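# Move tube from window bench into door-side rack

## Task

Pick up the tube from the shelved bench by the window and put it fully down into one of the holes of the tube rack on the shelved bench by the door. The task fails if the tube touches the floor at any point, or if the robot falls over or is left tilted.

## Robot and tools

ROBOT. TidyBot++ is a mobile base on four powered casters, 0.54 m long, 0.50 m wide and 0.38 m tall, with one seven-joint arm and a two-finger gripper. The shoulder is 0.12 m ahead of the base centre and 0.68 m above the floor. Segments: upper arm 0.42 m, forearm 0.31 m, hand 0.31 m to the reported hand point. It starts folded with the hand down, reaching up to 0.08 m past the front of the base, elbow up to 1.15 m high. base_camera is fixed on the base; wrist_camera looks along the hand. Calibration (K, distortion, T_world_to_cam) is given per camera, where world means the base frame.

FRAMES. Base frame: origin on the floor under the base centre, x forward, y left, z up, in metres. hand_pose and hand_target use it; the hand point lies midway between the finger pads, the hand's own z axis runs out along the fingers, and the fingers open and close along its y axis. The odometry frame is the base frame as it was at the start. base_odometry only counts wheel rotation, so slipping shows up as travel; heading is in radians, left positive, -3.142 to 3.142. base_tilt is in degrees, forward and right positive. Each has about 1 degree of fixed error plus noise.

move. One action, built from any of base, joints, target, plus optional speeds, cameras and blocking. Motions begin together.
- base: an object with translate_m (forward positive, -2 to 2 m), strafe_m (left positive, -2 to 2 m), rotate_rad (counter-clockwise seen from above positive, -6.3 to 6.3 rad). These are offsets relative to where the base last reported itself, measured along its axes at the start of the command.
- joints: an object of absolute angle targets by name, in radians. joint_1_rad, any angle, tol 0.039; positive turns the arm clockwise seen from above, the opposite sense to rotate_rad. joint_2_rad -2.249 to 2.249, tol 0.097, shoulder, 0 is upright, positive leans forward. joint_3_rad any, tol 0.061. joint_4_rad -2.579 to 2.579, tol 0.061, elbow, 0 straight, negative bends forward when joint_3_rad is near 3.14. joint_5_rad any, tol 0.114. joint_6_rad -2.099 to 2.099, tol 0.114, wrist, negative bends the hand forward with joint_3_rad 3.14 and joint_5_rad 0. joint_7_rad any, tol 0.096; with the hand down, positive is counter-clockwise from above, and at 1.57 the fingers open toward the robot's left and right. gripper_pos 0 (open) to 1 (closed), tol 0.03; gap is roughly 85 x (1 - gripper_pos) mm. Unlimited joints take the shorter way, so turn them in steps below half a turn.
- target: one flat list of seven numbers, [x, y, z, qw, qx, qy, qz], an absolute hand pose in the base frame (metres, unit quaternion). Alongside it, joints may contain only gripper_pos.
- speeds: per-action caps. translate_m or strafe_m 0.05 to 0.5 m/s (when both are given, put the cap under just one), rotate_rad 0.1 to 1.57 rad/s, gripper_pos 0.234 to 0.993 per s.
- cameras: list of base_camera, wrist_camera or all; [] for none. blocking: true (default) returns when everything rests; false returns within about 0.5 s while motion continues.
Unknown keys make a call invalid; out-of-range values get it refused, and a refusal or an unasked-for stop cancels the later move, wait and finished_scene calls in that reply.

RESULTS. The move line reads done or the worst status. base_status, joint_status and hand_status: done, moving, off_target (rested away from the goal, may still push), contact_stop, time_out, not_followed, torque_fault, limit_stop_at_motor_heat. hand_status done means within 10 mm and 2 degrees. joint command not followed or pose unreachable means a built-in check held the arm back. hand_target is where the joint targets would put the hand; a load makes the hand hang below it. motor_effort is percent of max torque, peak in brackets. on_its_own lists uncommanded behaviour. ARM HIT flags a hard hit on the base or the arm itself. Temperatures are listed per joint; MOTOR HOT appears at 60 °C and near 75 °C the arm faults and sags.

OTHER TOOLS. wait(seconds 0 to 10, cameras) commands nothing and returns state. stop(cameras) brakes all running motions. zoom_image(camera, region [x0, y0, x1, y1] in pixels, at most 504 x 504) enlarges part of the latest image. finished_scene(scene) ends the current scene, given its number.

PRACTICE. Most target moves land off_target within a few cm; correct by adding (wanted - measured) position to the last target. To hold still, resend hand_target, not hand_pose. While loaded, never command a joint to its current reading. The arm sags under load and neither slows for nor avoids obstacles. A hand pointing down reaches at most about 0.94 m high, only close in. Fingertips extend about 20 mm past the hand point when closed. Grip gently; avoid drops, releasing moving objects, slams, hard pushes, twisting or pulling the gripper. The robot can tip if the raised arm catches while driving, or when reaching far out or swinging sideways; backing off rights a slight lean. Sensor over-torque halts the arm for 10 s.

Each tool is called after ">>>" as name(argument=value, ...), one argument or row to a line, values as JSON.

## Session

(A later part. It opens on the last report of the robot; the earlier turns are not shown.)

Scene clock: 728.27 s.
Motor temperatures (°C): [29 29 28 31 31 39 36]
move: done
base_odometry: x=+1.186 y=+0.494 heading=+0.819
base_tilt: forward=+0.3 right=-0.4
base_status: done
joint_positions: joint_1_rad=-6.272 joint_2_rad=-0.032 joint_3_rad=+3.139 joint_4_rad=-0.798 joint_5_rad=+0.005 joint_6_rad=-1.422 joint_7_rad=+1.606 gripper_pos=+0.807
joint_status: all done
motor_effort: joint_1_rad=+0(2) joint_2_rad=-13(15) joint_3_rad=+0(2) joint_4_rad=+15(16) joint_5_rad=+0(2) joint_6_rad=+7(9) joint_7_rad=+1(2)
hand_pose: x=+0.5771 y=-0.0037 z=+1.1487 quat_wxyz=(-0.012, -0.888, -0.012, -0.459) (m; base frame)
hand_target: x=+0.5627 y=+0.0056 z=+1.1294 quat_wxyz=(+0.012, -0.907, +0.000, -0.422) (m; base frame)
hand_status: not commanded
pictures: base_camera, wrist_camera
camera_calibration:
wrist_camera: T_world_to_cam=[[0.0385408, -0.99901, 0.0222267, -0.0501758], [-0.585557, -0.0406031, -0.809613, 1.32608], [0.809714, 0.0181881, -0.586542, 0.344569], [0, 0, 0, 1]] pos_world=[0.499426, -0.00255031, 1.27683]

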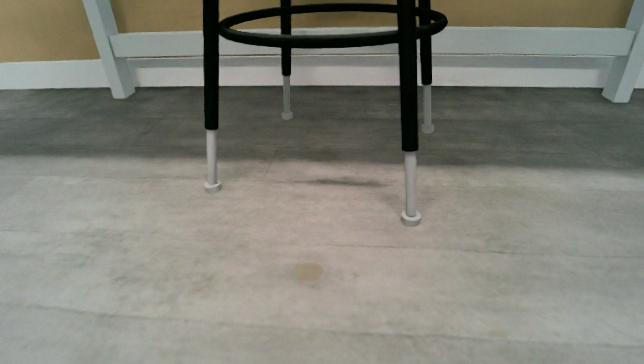

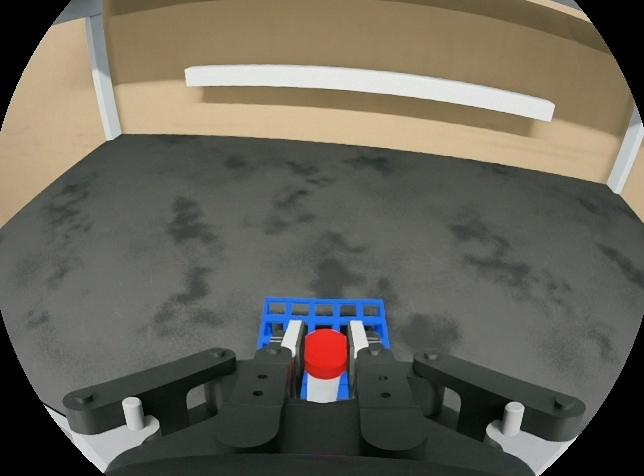

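>>> move(
  base={"translate_m": -0.10},
  cameras=["wrist_camera"],
)

>>> zoom_image(
  camera="wrist_camera",
  region=[250, 220, 410, 340],
)

Scene clock: 775.83 s.
Motor temperatures (°C): [29 29 28 31 31 39 36]
move: done
base_odometry: x=+1.118 y=+0.421 heading=+0.819
base_tilt: forward=+0.3 right=-0.4
base_status: done
joint_positions: joint_1_rad=-6.272 joint_2_rad=-0.036 joint_3_rad=+3.139 joint_4_rad=-0.794 joint_5_rad=+0.005 joint_6_rad=-1.427 joint_7_rad=+1.606 gripper_pos=+0.807
joint_status: not commanded
motor_effort: joint_1_rad=+0(1) joint_2_rad=-12(17) joint_3_rad=+0(1) joint_4_rad=+15(16) joint_5_rad=+0(1) joint_6_rad=+7(8) joint_7_rad=+1(1)
hand_pose: x=+0.5742 y=-0.0037 z=+1.1513 quat_wxyz=(-0.012, -0.888, -0.012, -0.460) (m; base frame)
hand_target: x=+0.5627 y=+0.0056 z=+1.1294 quat_wxyz=(+0.012, -0.907, +0.000, -0.422) (m; base frame)
hand_status: not commanded
pictures: wrist_camera
camera_calibration:
wrist_camera: T_world_to_cam=[[0.0385226, -0.99901, 0.0222499, -0.0500851], [-0.582832, -0.0405499, -0.81158, 1.32722], [0.811679, 0.0182963, -0.583817, 0.344106], [0, 0, 0, 1]] pos_world=[0.496172, -0.00251268, 1.27915]

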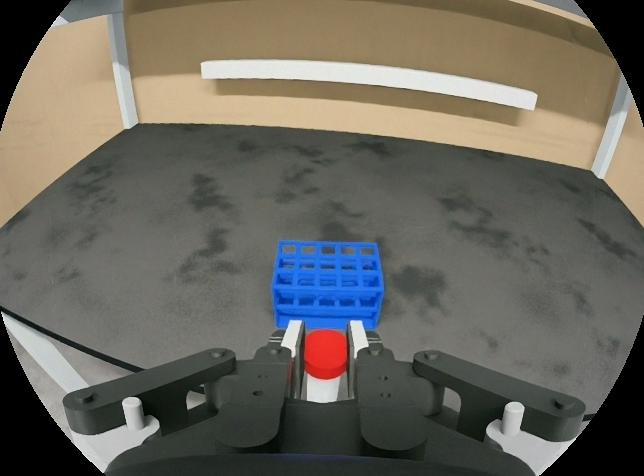

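Scaled by 3.150.

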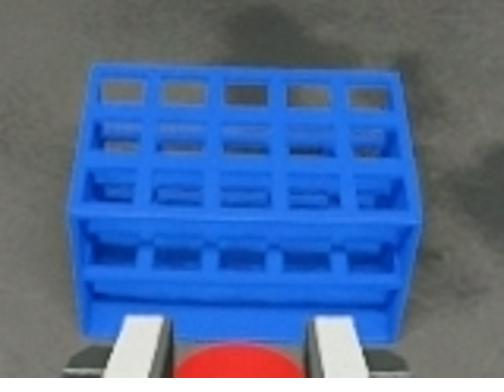

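>>> move(
  base={"translate_m": 0.202, "strafe_m": -0.002},
  cameras=["wrist_camera"],
)

>>> zoom_image(
  camera="wrist_camera",
  region=[220, 300, 430, 430],
)

Scene clock: 805.07 s.
Motor temperatures (°C): [29 29 28 31 31 39 36]
move: done
base_odometry: x=+1.257 y=+0.567 heading=+0.819
base_tilt: forward=+0.3 right=-0.4
base_status: done
joint_positions: joint_1_rad=-6.272 joint_2_rad=-0.026 joint_3_rad=+3.139 joint_4_rad=-0.793 joint_5_rad=+0.004 joint_6_rad=-1.428 joint_7_rad=+1.606 gripper_pos=+0.807
joint_status: not commanded
motor_effort: joint_1_rad=+0(2) joint_2_rad=-12(17) joint_3_rad=+0(1) joint_4_rad=+15(17) joint_5_rad=+0(1) joint_6_rad=+8(9) joint_7_rad=+1(1)
hand_pose: x=+0.5788 y=-0.0035 z=+1.1466 quat_wxyz=(-0.012, -0.890, -0.012, -0.455) (m; base frame)
hand_target: x=+0.5627 y=+0.0056 z=+1.1294 quat_wxyz=(+0.012, -0.907, +0.000, -0.422) (m; base frame)
hand_status: not commanded
pictures: wrist_camera
camera_calibration:
wrist_camera: T_world_to_cam=[[0.0393101, -0.999009, 0.0208671, -0.048848], [-0.591574, -0.0400978, -0.805253, 1.32381], [0.805292, 0.0193101, -0.592564, 0.351368], [0, 0, 0, 1]] pos_world=[0.5021, -0.0025026, 1.27523]

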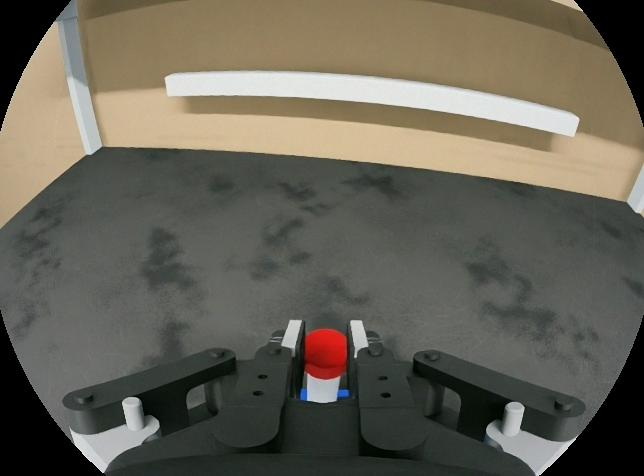

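Scaled by 2.400.

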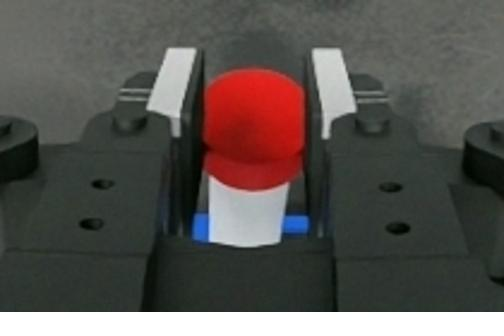

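>>> zoom_image(
  camera="wrist_camera",
  region=[290, 360, 360, 410],
)

Scaled by 7.200.

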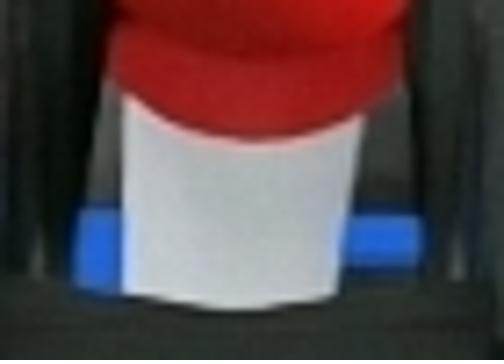

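>>> move(
  base={"translate_m": -0.009, "strafe_m": 0.001},
  joints={"joint_2_rad": -0.077, "joint_4_rad": -0.926, "joint_6_rad": -1.272},
  cameras=["wrist_camera"],
)

>>> zoom_image(
  camera="wrist_camera",
  region=[270, 320, 380, 410],
)

Scene clock: 855.10 s.
Motor temperatures (°C): [29 29 28 31 31 39 36]
move: done
base_odometry: x=+1.251 y=+0.561 heading=+0.819
base_tilt: forward=+0.3 right=-0.4
base_status: done
joint_positions: joint_1_rad=-6.272 joint_2_rad=-0.068 joint_3_rad=+3.139 joint_4_rad=-0.909 joint_5_rad=+0.004 joint_6_rad=-1.345 joint_7_rad=+1.606 gripper_pos=+0.807
joint_status: all done
motor_effort: joint_1_rad=+0(0) joint_2_rad=-12(18) joint_3_rad=+0(1) joint_4_rad=+15(17) joint_5_rad=+0(1) joint_6_rad=+8(9) joint_7_rad=+1(1)
hand_pose: x=+0.5789 y=-0.0034 z=+1.1314 quat_wxyz=(-0.012, -0.888, -0.012, -0.459) (m; base frame)
hand_target: x=+0.5879 y=+0.0050 z=+1.1464 quat_wxyz=(+0.012, -0.873, +0.002, -0.488) (m; base frame)
hand_status: not commanded
pictures: wrist_camera
camera_calibration:
wrist_camera: T_world_to_cam=[[0.0393279, -0.998992, 0.0216411, -0.0493566], [-0.584077, -0.0405555, -0.810685, 1.31353], [0.810745, 0.0192424, -0.585083, 0.330667], [0, 0, 0, 1]] pos_world=[0.501055, -0.00239901, 1.25939]

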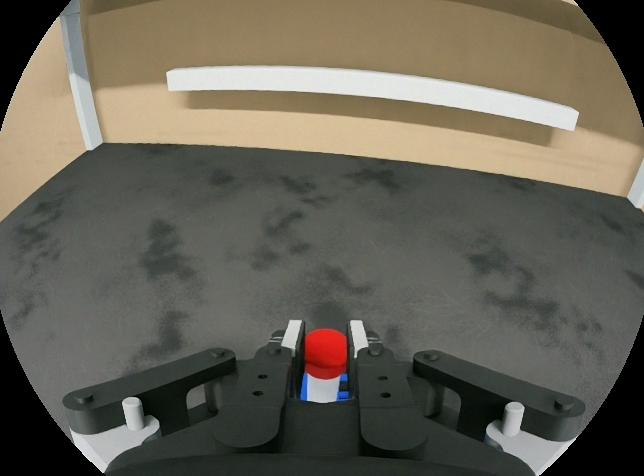

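Scaled by 4.582.

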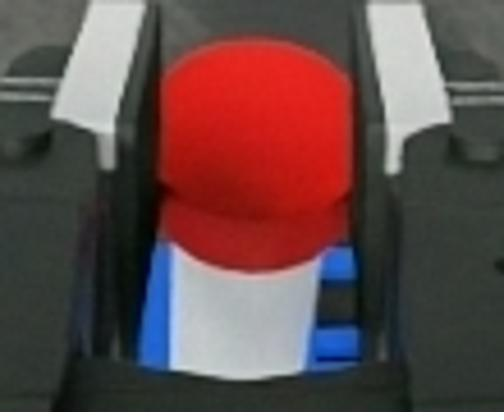

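>>> zoom_image(
  camera="wrist_camera",
  region=[296, 365, 354, 405],
)

Scaled by 8.690.

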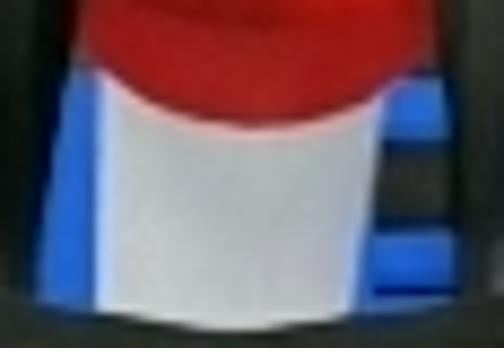

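>>> move(
  joints={"joint_2_rad": -0.104, "joint_4_rad": -1.011, "joint_6_rad": -1.217},
  cameras=["wrist_camera"],
)

>>> zoom_image(
  camera="wrist_camera",
  region=[286, 325, 366, 405],
)

Scene clock: 883.63 s.
Motor temperatures (°C): [29 29 28 31 31 39 36]
move: done
base_odometry: x=+1.251 y=+0.561 heading=+0.819
base_tilt: forward=+0.3 right=-0.4
base_status: not commanded
joint_positions: joint_1_rad=-6.272 joint_2_rad=-0.105 joint_3_rad=+3.139 joint_4_rad=-0.980 joint_5_rad=+0.004 joint_6_rad=-1.286 joint_7_rad=+1.606 gripper_pos=+0.807
joint_status: all done
motor_effort: joint_1_rad=+0(0) joint_2_rad=-9(13) joint_3_rad=+0(0) joint_4_rad=+14(16) joint_5_rad=+1(1) joint_6_rad=+6(9) joint_7_rad=+1(1)
hand_pose: x=+0.5747 y=-0.0033 z=+1.1283 quat_wxyz=(-0.012, -0.882, -0.012, -0.471) (m; base frame)
hand_target: x=+0.5878 y=+0.0048 z=+1.1305 quat_wxyz=(+0.012, -0.873, +0.003, -0.487) (m; base frame)
hand_status: not commanded
pictures: wrist_camera
camera_calibration:
wrist_camera: T_world_to_cam=[[0.0389317, -0.998975, 0.0230728, -0.050414], [-0.563674, -0.0410214, -0.824978, 1.31293], [0.825079, 0.0191123, -0.564693, 0.301049], [0, 0, 0, 1]] pos_world=[0.493637, -0.00225797, 1.2543]

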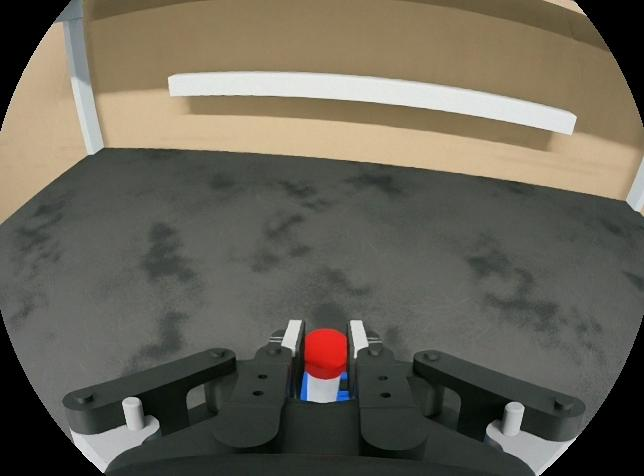

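Scaled by 6.300.

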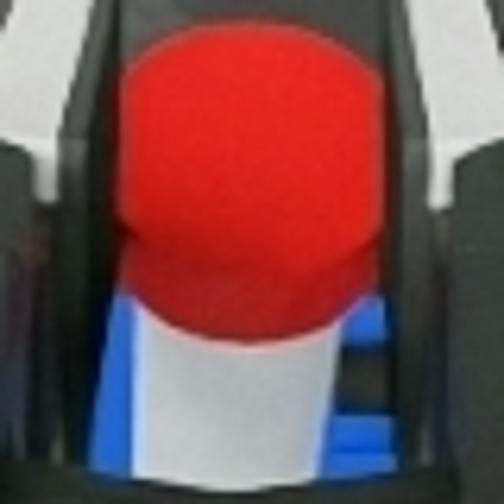

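>>> move(
  joints={"joint_2_rad": -0.117, "joint_4_rad": -1.054, "joint_6_rad": -1.187},
  cameras=["wrist_camera"],
)

>>> zoom_image(
  camera="wrist_camera",
  region=[286, 325, 366, 405],
)

Scene clock: 896.83 s.
Motor temperatures (°C): [29 29 28 31 31 39 36]
move: done
base_odometry: x=+1.251 y=+0.561 heading=+0.819
base_tilt: forward=+0.3 right=-0.4
base_status: not commanded
joint_positions: joint_1_rad=-6.272 joint_2_rad=-0.124 joint_3_rad=+3.139 joint_4_rad=-1.018 joint_5_rad=+0.004 joint_6_rad=-1.247 joint_7_rad=+1.606 gripper_pos=+0.807
joint_status: all done
motor_effort: joint_1_rad=+0(1) joint_2_rad=-8(9) joint_3_rad=+0(0) joint_4_rad=+13(14) joint_5_rad=+1(1) joint_6_rad=+6(6) joint_7_rad=+1(2)
hand_pose: x=+0.5741 y=-0.0033 z=+1.1281 quat_wxyz=(-0.012, -0.877, -0.012, -0.480) (m; base frame)
hand_target: x=+0.5880 y=+0.0047 z=+1.1224 quat_wxyz=(+0.012, -0.873, +0.003, -0.487) (m; base frame)
hand_status: not commanded
pictures: wrist_camera
camera_calibration:
wrist_camera: T_world_to_cam=[[0.03856, -0.998964, 0.0241836, -0.051387], [-0.546614, -0.0413466, -0.836363, 1.31549], [0.836496, 0.019031, -0.547642, 0.275606], [0, 0, 0, 1]] pos_world=[0.490502, -0.00218794, 1.2524]

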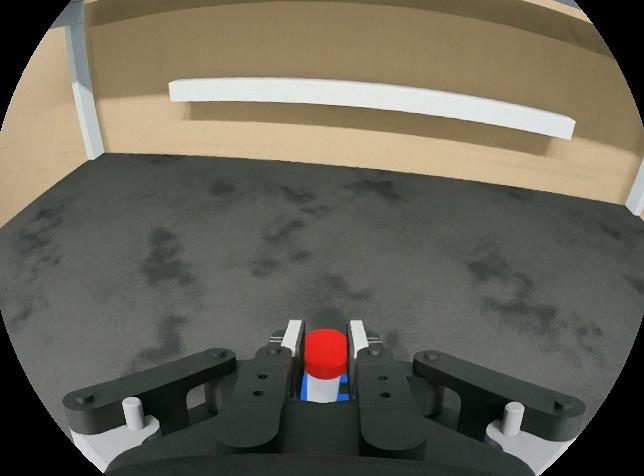

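Scaled by 6.300.

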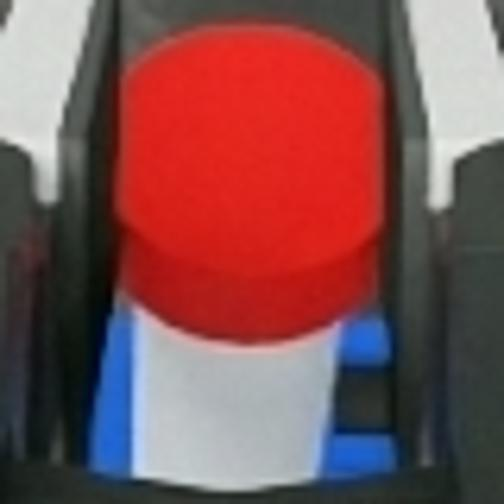

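>>> move(
  base={"translate_m": -0.005},
  joints={"joint_2_rad": -0.048, "joint_4_rad": -0.875, "joint_6_rad": -1.446},
  cameras=["wrist_camera"],
)

>>> zoom_image(
  camera="wrist_camera",
  region=[286, 325, 366, 405],
)

Scene clock: 932.73 s.
Motor temperatures (°C): [29 29 28 30 31 39 36]
move: done
base_odometry: x=+1.247 y=+0.557 heading=+0.819
base_tilt: forward=+0.4 right=-0.4
base_status: done
joint_positions: joint_1_rad=-6.272 joint_2_rad=-0.064 joint_3_rad=+3.139 joint_4_rad=-0.889 joint_5_rad=+0.004 joint_6_rad=-1.364 joint_7_rad=+1.606 gripper_pos=+0.807
joint_status: all done
motor_effort: joint_1_rad=+0(0) joint_2_rad=-12(13) joint_3_rad=+0(1) joint_4_rad=+15(17) joint_5_rad=+1(1) joint_6_rad=+7(8) joint_7_rad=+1(1)
hand_pose: x=+0.5767 y=-0.0034 z=+1.1346 quat_wxyz=(-0.012, -0.889, -0.012, -0.458) (m; base frame)
hand_target: x=+0.5678 y=+0.0055 z=+1.1140 quat_wxyz=(+0.012, -0.907, +0.001, -0.421) (m; base frame)
hand_status: not commanded
pictures: wrist_camera
camera_calibration:
wrist_camera: T_world_to_cam=[[0.0393356, -0.998996, 0.0214556, -0.0491189], [-0.586267, -0.0404617, -0.809107, 1.3142], [0.809163, 0.019248, -0.587269, 0.337732], [0, 0, 0, 1]] pos_world=[0.499126, -0.00239524, 1.26273]

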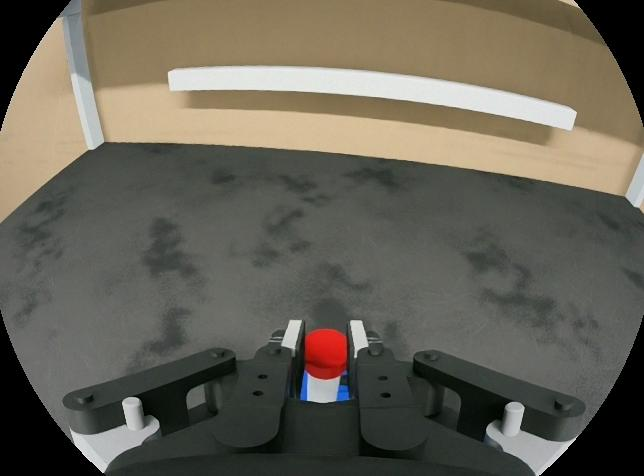

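Scaled by 6.300.

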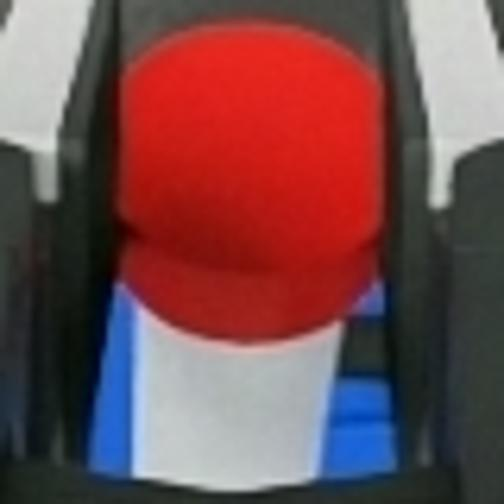

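>>> move(
  joints={"joint_2_rad": -0.104, "joint_4_rad": -1.011, "joint_6_rad": -1.217},
  cameras=["wrist_camera"],
)

Scene clock: 940.03 s.
Motor temperatures (°C): [29 29 28 30 31 39 36]
move: done
base_odometry: x=+1.247 y=+0.557 heading=+0.819
base_tilt: forward=+0.3 right=-0.4
base_status: not commanded
joint_positions: joint_1_rad=-6.272 joint_2_rad=-0.090 joint_3_rad=+3.139 joint_4_rad=-0.993 joint_5_rad=+0.004 joint_6_rad=-1.291 joint_7_rad=+1.606 gripper_pos=+0.807
joint_status: all done
motor_effort: joint_1_rad=+0(0) joint_2_rad=-11(12) joint_3_rad=+0(0) joint_4_rad=+15(17) joint_5_rad=+1(1) joint_6_rad=+7(9) joint_7_rad=+1(2)
hand_pose: x=+0.5807 y=-0.0034 z=+1.1139 quat_wxyz=(-0.012, -0.890, -0.012, -0.456) (m; base frame)
hand_target: x=+0.5878 y=+0.0048 z=+1.1305 quat_wxyz=(+0.012, -0.873, +0.003, -0.487) (m; base frame)
hand_status: not commanded
pictures: wrist_camera
camera_calibration:
wrist_camera: T_world_to_cam=[[0.0396308, -0.998983, 0.0214928, -0.0490355], [-0.589905, -0.0407526, -0.806444, 1.29905], [0.806499, 0.0192813, -0.59092, 0.327943], [0, 0, 0, 1]] pos_world=[0.503773, -0.00236921, 1.24245]

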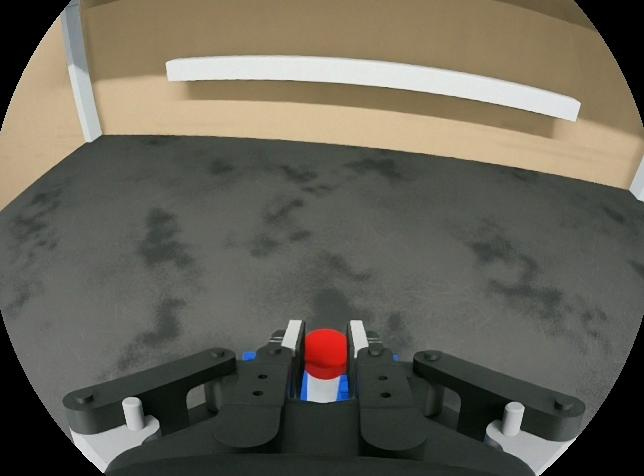

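>>> move(
  joints={"joint_2_rad": -0.132, "joint_4_rad": -1.097, "joint_6_rad": -1.157},
  cameras=["wrist_camera"],
)

>>> zoom_image(
  camera="wrist_camera",
  region=[286, 325, 366, 405],
)

Scene clock: 949.97 s.
Motor temperatures (°C): [29 29 28 30 31 39 36]
move: done
base_odometry: x=+1.247 y=+0.557 heading=+0.819
base_tilt: forward=+0.4 right=-0.4
base_status: not commanded
joint_positions: joint_1_rad=-6.272 joint_2_rad=-0.119 joint_3_rad=+3.139 joint_4_rad=-1.079 joint_5_rad=+0.004 joint_6_rad=-1.243 joint_7_rad=+1.606 gripper_pos=+0.807
joint_status: all done
motor_effort: joint_1_rad=+0(0) joint_2_rad=-11(12) joint_3_rad=+0(0) joint_4_rad=+17(18) joint_5_rad=+0(1) joint_6_rad=+7(9) joint_7_rad=+1(1)
hand_pose: x=+0.5776 y=-0.0033 z=+1.0955 quat_wxyz=(-0.012, -0.892, -0.012, -0.452) (m; base frame)
hand_target: x=+0.5872 y=+0.0046 z=+1.1150 quat_wxyz=(+0.012, -0.873, +0.004, -0.488) (m; base frame)
hand_status: not commanded
pictures: wrist_camera
camera_calibration:
wrist_camera: T_world_to_cam=[[0.0399804, -0.998976, 0.02118, -0.0483096], [-0.598269, -0.0409102, -0.80025, 1.28043], [0.800297, 0.0193229, -0.599292, 0.332302], [0, 0, 0, 1]] pos_world=[0.502031, -0.00229861, 1.22483]

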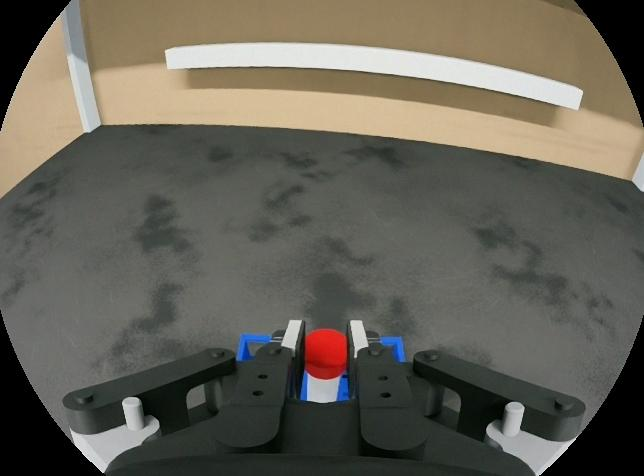

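Scaled by 6.300.

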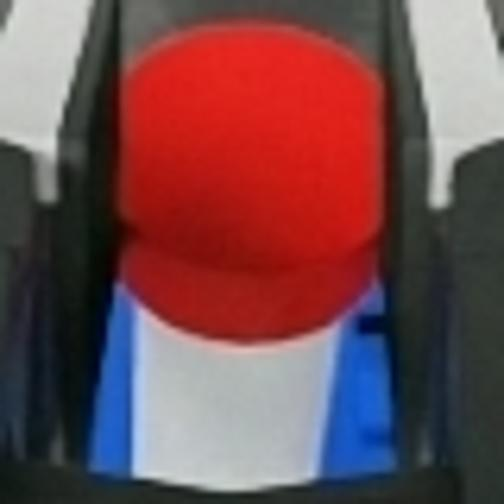

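>>> move(
  joints={"joint_2_rad": -0.147, "joint_4_rad": -1.147, "joint_6_rad": -1.115},
  cameras=["wrist_camera"],
)

Scene clock: 964.37 s.
Motor temperatures (°C): [29 29 28 30 31 39 36]
move: done
base_odometry: x=+1.247 y=+0.557 heading=+0.819
base_tilt: forward=+0.3 right=-0.4
base_status: not commanded
joint_positions: joint_1_rad=-6.272 joint_2_rad=-0.135 joint_3_rad=+3.139 joint_4_rad=-1.130 joint_5_rad=+0.004 joint_6_rad=-1.201 joint_7_rad=+1.606 gripper_pos=+0.807
joint_status: all done
motor_effort: joint_1_rad=+0(0) joint_2_rad=-10(11) joint_3_rad=+0(0) joint_4_rad=+17(19) joint_5_rad=+1(1) joint_6_rad=+7(8) joint_7_rad=+1(1)
hand_pose: x=+0.5785 y=-0.0033 z=+1.0875 quat_wxyz=(-0.012, -0.890, -0.012, -0.455) (m; base frame)
hand_target: x=+0.5882 y=+0.0045 z=+1.1068 quat_wxyz=(+0.012, -0.871, +0.004, -0.491) (m; base frame)
hand_status: not commanded
pictures: wrist_camera
camera_calibration:
wrist_camera: T_world_to_cam=[[0.039946, -0.998967, 0.0216743, -0.0486663], [-0.592254, -0.041142, -0.804701, 1.27583], [0.804761, 0.0193078, -0.593285, 0.317695], [0, 0, 0, 1]] pos_world=[0.501891, -0.00225983, 1.2162]

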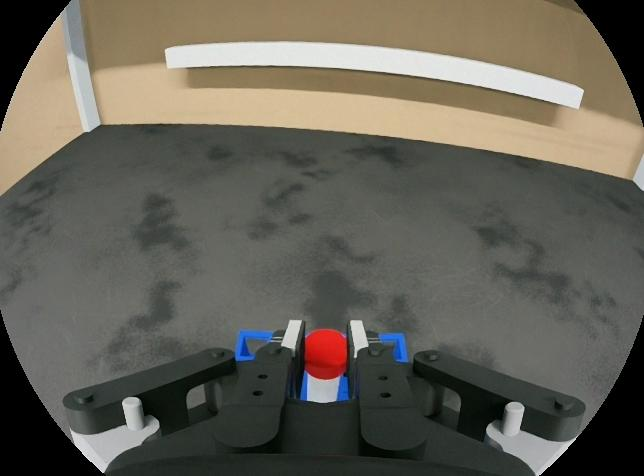

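>>> move(
  joints={"joint_2_rad": -0.162, "joint_4_rad": -1.198, "joint_6_rad": -1.073},
  cameras=["wrist_camera"],
)

Scene clock: 967.60 s.
Motor temperatures (°C): [29 29 28 30 31 39 36]
move: done
base_odometry: x=+1.247 y=+0.557 heading=+0.819
base_tilt: forward=+0.3 right=-0.4
base_status: not commanded
joint_positions: joint_1_rad=-6.272 joint_2_rad=-0.150 joint_3_rad=+3.139 joint_4_rad=-1.181 joint_5_rad=+0.004 joint_6_rad=-1.159 joint_7_rad=+1.606 gripper_pos=+0.807
joint_status: all done
motor_effort: joint_1_rad=+0(0) joint_2_rad=-10(12) joint_3_rad=+0(0) joint_4_rad=+17(19) joint_5_rad=+0(1) joint_6_rad=+7(8) joint_7_rad=+1(1)
hand_pose: x=+0.5791 y=-0.0033 z=+1.0789 quat_wxyz=(-0.012, -0.889, -0.012, -0.458) (m; base frame)
hand_target: x=+0.5889 y=+0.0043 z=+1.0978 quat_wxyz=(+0.012, -0.870, +0.005, -0.494) (m; base frame)
hand_status: not commanded
pictures: wrist_camera
camera_calibration:
wrist_camera: T_world_to_cam=[[0.039921, -0.998958, 0.0221379, -0.0489672], [-0.586614, -0.0413666, -0.808809, 1.27049], [0.808882, 0.0193021, -0.587654, 0.303644], [0, 0, 0, 1]] pos_world=[0.501631, -0.00222113, 1.20711]

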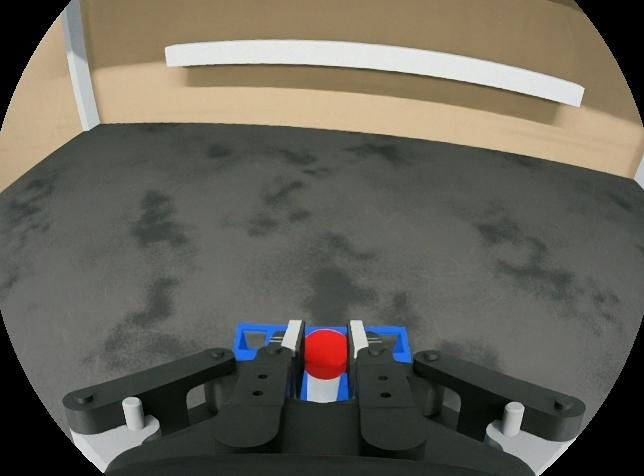

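>>> move(
  joints={"joint_2_rad": -0.175, "joint_4_rad": -1.245, "joint_6_rad": -1.038},
  cameras=["wrist_camera"],
)

Scene clock: 973.17 s.
Motor temperatures (°C): [29 29 28 30 31 39 36]
move: done
base_odometry: x=+1.247 y=+0.557 heading=+0.819
base_tilt: forward=+0.3 right=-0.4
base_status: not commanded
joint_positions: joint_1_rad=-6.272 joint_2_rad=-0.164 joint_3_rad=+3.139 joint_4_rad=-1.228 joint_5_rad=+0.004 joint_6_rad=-1.123 joint_7_rad=+1.606 gripper_pos=+0.807
joint_status: all done
motor_effort: joint_1_rad=+0(1) joint_2_rad=-10(11) joint_3_rad=+0(0) joint_4_rad=+18(19) joint_5_rad=+1(1) joint_6_rad=+8(8) joint_7_rad=+1(1)
hand_pose: x=+0.5792 y=-0.0033 z=+1.0697 quat_wxyz=(-0.012, -0.888, -0.012, -0.459) (m; base frame)
hand_target: x=+0.5890 y=+0.0041 z=+1.0879 quat_wxyz=(+0.012, -0.869, +0.005, -0.494) (m; base frame)
hand_status: not commanded
pictures: wrist_camera
camera_calibration:
wrist_camera: T_world_to_cam=[[0.0399675, -0.99895, 0.0223815, -0.0490318], [-0.584289, -0.0415359, -0.810482, 1.26356], [0.810561, 0.0193157, -0.585335, 0.294653], [0, 0, 0, 1]] pos_world=[0.501407, -0.00218876, 1.19766]

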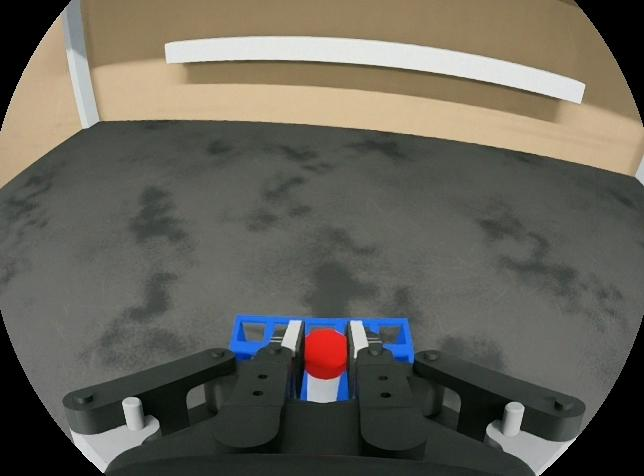

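>>> move(
  joints={"joint_2_rad": -0.186, "joint_4_rad": -1.283, "joint_6_rad": -1.010},
  cameras=["wrist_camera"],
)

Scene clock: 976.93 s.
Motor temperatures (°C): [29 29 28 30 31 39 36]
move: done
base_odometry: x=+1.247 y=+0.557 heading=+0.819
base_tilt: forward=+0.3 right=-0.5
base_status: not commanded
joint_positions: joint_1_rad=-6.272 joint_2_rad=-0.175 joint_3_rad=+3.139 joint_4_rad=-1.266 joint_5_rad=+0.004 joint_6_rad=-1.094 joint_7_rad=+1.606 gripper_pos=+0.807
joint_status: all done
motor_effort: joint_1_rad=+0(0) joint_2_rad=-11(11) joint_3_rad=+0(0) joint_4_rad=+18(18) joint_5_rad=+1(1) joint_6_rad=+8(8) joint_7_rad=+1(1)
hand_pose: x=+0.5788 y=-0.0033 z=+1.0619 quat_wxyz=(-0.012, -0.888, -0.012, -0.460) (m; base frame)
hand_target: x=+0.5885 y=+0.0040 z=+1.0798 quat_wxyz=(+0.012, -0.869, +0.006, -0.495) (m; base frame)
hand_status: not commanded
pictures: wrist_camera
camera_calibration:
wrist_camera: T_world_to_cam=[[0.0400166, -0.998945, 0.0225474, -0.0490212], [-0.582887, -0.041666, -0.811484, 1.25724], [0.811568, 0.0193303, -0.583939, 0.28834], [0, 0, 0, 1]] pos_world=[0.500783, -0.00215908, 1.18971]

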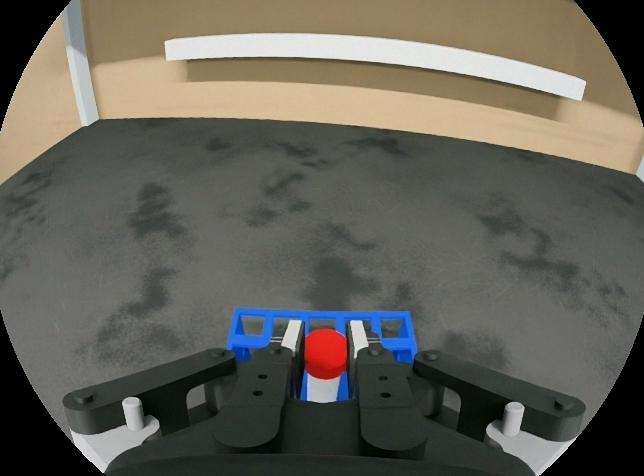

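>>> move(
  joints={"joint_2_rad": -0.193, "joint_4_rad": -1.308, "joint_6_rad": -0.992},
  cameras=["wrist_camera"],
)

Scene clock: 979.97 s.
Motor temperatures (°C): [29 29 28 30 31 39 36]
move: done
base_odometry: x=+1.247 y=+0.557 heading=+0.819
base_tilt: forward=+0.4 right=-0.4
base_status: not commanded
joint_positions: joint_1_rad=-6.272 joint_2_rad=-0.183 joint_3_rad=+3.139 joint_4_rad=-1.290 joint_5_rad=+0.004 joint_6_rad=-1.074 joint_7_rad=+1.606 gripper_pos=+0.807
joint_status: all done
motor_effort: joint_1_rad=+0(0) joint_2_rad=-10(11) joint_3_rad=+0(0) joint_4_rad=+17(18) joint_5_rad=+1(1) joint_6_rad=+8(9) joint_7_rad=+1(1)
hand_pose: x=+0.5788 y=-0.0032 z=+1.0577 quat_wxyz=(-0.012, -0.887, -0.012, -0.462) (m; base frame)
hand_target: x=+0.5882 y=+0.0039 z=+1.0742 quat_wxyz=(+0.012, -0.869, +0.006, -0.495) (m; base frame)
hand_status: not commanded
pictures: wrist_camera
camera_calibration:
wrist_camera: T_world_to_cam=[[0.0399922, -0.99894, 0.0227924, -0.0491581], [-0.579686, -0.0417749, -0.813769, 1.25445], [0.813858, 0.019332, -0.580742, 0.281211], [0, 0, 0, 1]] pos_world=[0.500285, -0.002138, 1.18526]

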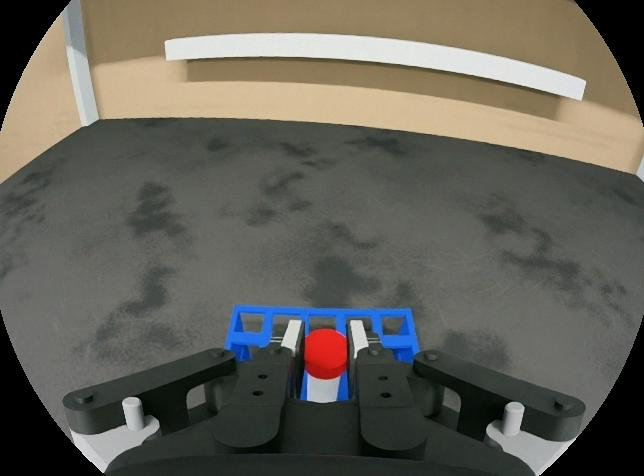

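>>> move(
  joints={"joint_2_rad": -0.200, "joint_4_rad": -1.332, "joint_6_rad": -0.975},
  cameras=["wrist_camera"],
)

Scene clock: 983.40 s.
Motor temperatures (°C): [29 29 28 30 31 39 36]
move: done
base_odometry: x=+1.247 y=+0.557 heading=+0.819
base_tilt: forward=+0.3 right=-0.4
base_status: not commanded
joint_positions: joint_1_rad=-6.272 joint_2_rad=-0.193 joint_3_rad=+3.139 joint_4_rad=-1.310 joint_5_rad=+0.004 joint_6_rad=-1.052 joint_7_rad=+1.606 gripper_pos=+0.807
joint_status: all done
motor_effort: joint_1_rad=+0(0) joint_2_rad=-9(11) joint_3_rad=+0(0) joint_4_rad=+18(18) joint_5_rad=+1(1) joint_6_rad=+6(8) joint_7_rad=+1(1)
hand_pose: x=+0.5780 y=-0.0032 z=+1.0576 quat_wxyz=(-0.012, -0.884, -0.012, -0.468) (m; base frame)
hand_target: x=+0.5876 y=+0.0038 z=+1.0688 quat_wxyz=(+0.012, -0.869, +0.006, -0.495) (m; base frame)
hand_status: not commanded
pictures: wrist_camera
camera_calibration:
wrist_camera: T_world_to_cam=[[0.0397705, -0.998933, 0.0234713, -0.0496836], [-0.569266, -0.0419566, -0.821082, 1.25557], [0.821191, 0.0192934, -0.570327, 0.26658], [0, 0, 0, 1]] pos_world=[0.497818, -0.00209425, 1.18413]

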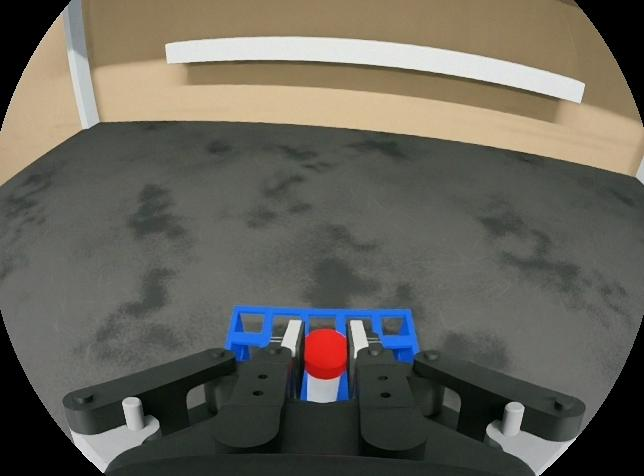

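>>> move(
  joints={"gripper_pos": 0.5},
  speeds={"gripper_pos": 0.3},
  cameras=["wrist_camera"],
)

>>> zoom_image(
  camera="wrist_camera",
  region=[220, 290, 430, 420],
)

Scene clock: 997.60 s.
Motor temperatures (°C): [29 29 28 30 31 39 36]
move: done
base_odometry: x=+1.247 y=+0.557 heading=+0.819
base_tilt: forward=+0.3 right=-0.5
base_status: not commanded
joint_positions: joint_1_rad=-6.272 joint_2_rad=-0.193 joint_3_rad=+3.139 joint_4_rad=-1.311 joint_5_rad=+0.004 joint_6_rad=-1.052 joint_7_rad=+1.606 gripper_pos=+0.499
joint_status: all done
motor_effort: joint_1_rad=+0(0) joint_2_rad=-9(11) joint_3_rad=+0(1) joint_4_rad=+18(18) joint_5_rad=+1(1) joint_6_rad=+7(9) joint_7_rad=+1(1)
hand_pose: x=+0.5780 y=-0.0032 z=+1.0569 quat_wxyz=(-0.012, -0.884, -0.012, -0.467) (m; base frame)
hand_target: x=+0.5876 y=+0.0038 z=+1.0688 quat_wxyz=(+0.012, -0.869, +0.006, -0.495) (m; base frame)
hand_status: not commanded
pictures: wrist_camera
camera_calibration:
wrist_camera: T_world_to_cam=[[0.0397988, -0.998933, 0.0234122, -0.0496201], [-0.570277, -0.0419481, -0.820381, 1.25484], [0.820488, 0.0192988, -0.571338, 0.267697], [0, 0, 0, 1]] pos_world=[0.497936, -0.00209552, 1.18355]

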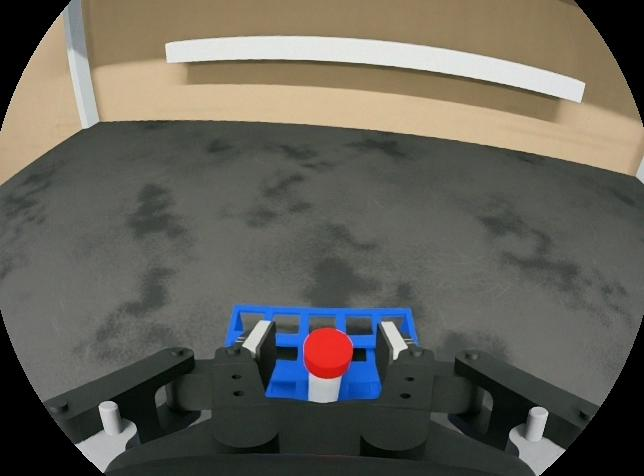

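Scaled by 2.400.

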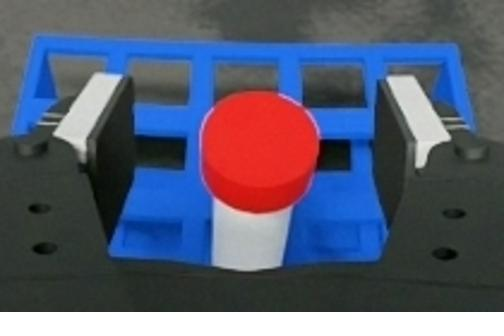

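>>> move(
  base={"translate_m": -0.18},
  cameras=["wrist_camera"],
)

>>> zoom_image(
  camera="wrist_camera",
  region=[230, 190, 430, 340],
)

Scene clock: 1004.57 s.
Motor temperatures (°C): [29 29 28 30 31 39 36]
move: done
base_odometry: x=+1.124 y=+0.426 heading=+0.819
base_tilt: forward=+0.3 right=-0.4
base_status: done
joint_positions: joint_1_rad=-6.272 joint_2_rad=-0.208 joint_3_rad=+3.139 joint_4_rad=-1.314 joint_5_rad=+0.004 joint_6_rad=-1.051 joint_7_rad=+1.606 gripper_pos=+0.499
joint_status: not commanded
motor_effort: joint_1_rad=+0(1) joint_2_rad=-10(14) joint_3_rad=+0(3) joint_4_rad=+18(19) joint_5_rad=+0(1) joint_6_rad=+8(8) joint_7_rad=+1(1)
hand_pose: x=+0.5723 y=-0.0032 z=+1.0620 quat_wxyz=(-0.012, -0.881, -0.012, -0.472) (m; base frame)
hand_target: x=+0.5876 y=+0.0038 z=+1.0688 quat_wxyz=(+0.012, -0.869, +0.006, -0.495) (m; base frame)
hand_status: not commanded
pictures: wrist_camera
camera_calibration:
wrist_camera: T_world_to_cam=[[0.0393094, -0.998941, 0.0238965, -0.0497793], [-0.560517, -0.0418423, -0.827085, 1.25729], [0.827209, 0.0191179, -0.561569, 0.26098], [0, 0, 0, 1]] pos_world=[0.490805, -0.00210801, 1.18763]

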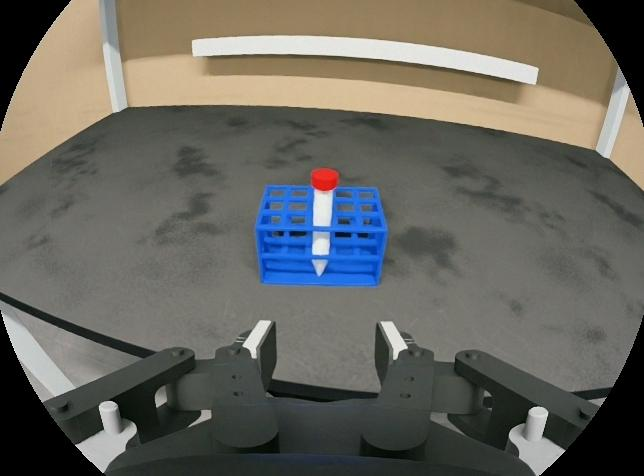

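Scaled by 2.520.

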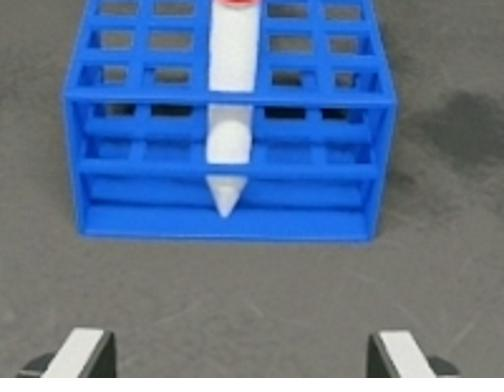

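>>> finished_scene(
  scene=2,
)

The scene is finished: the task was done.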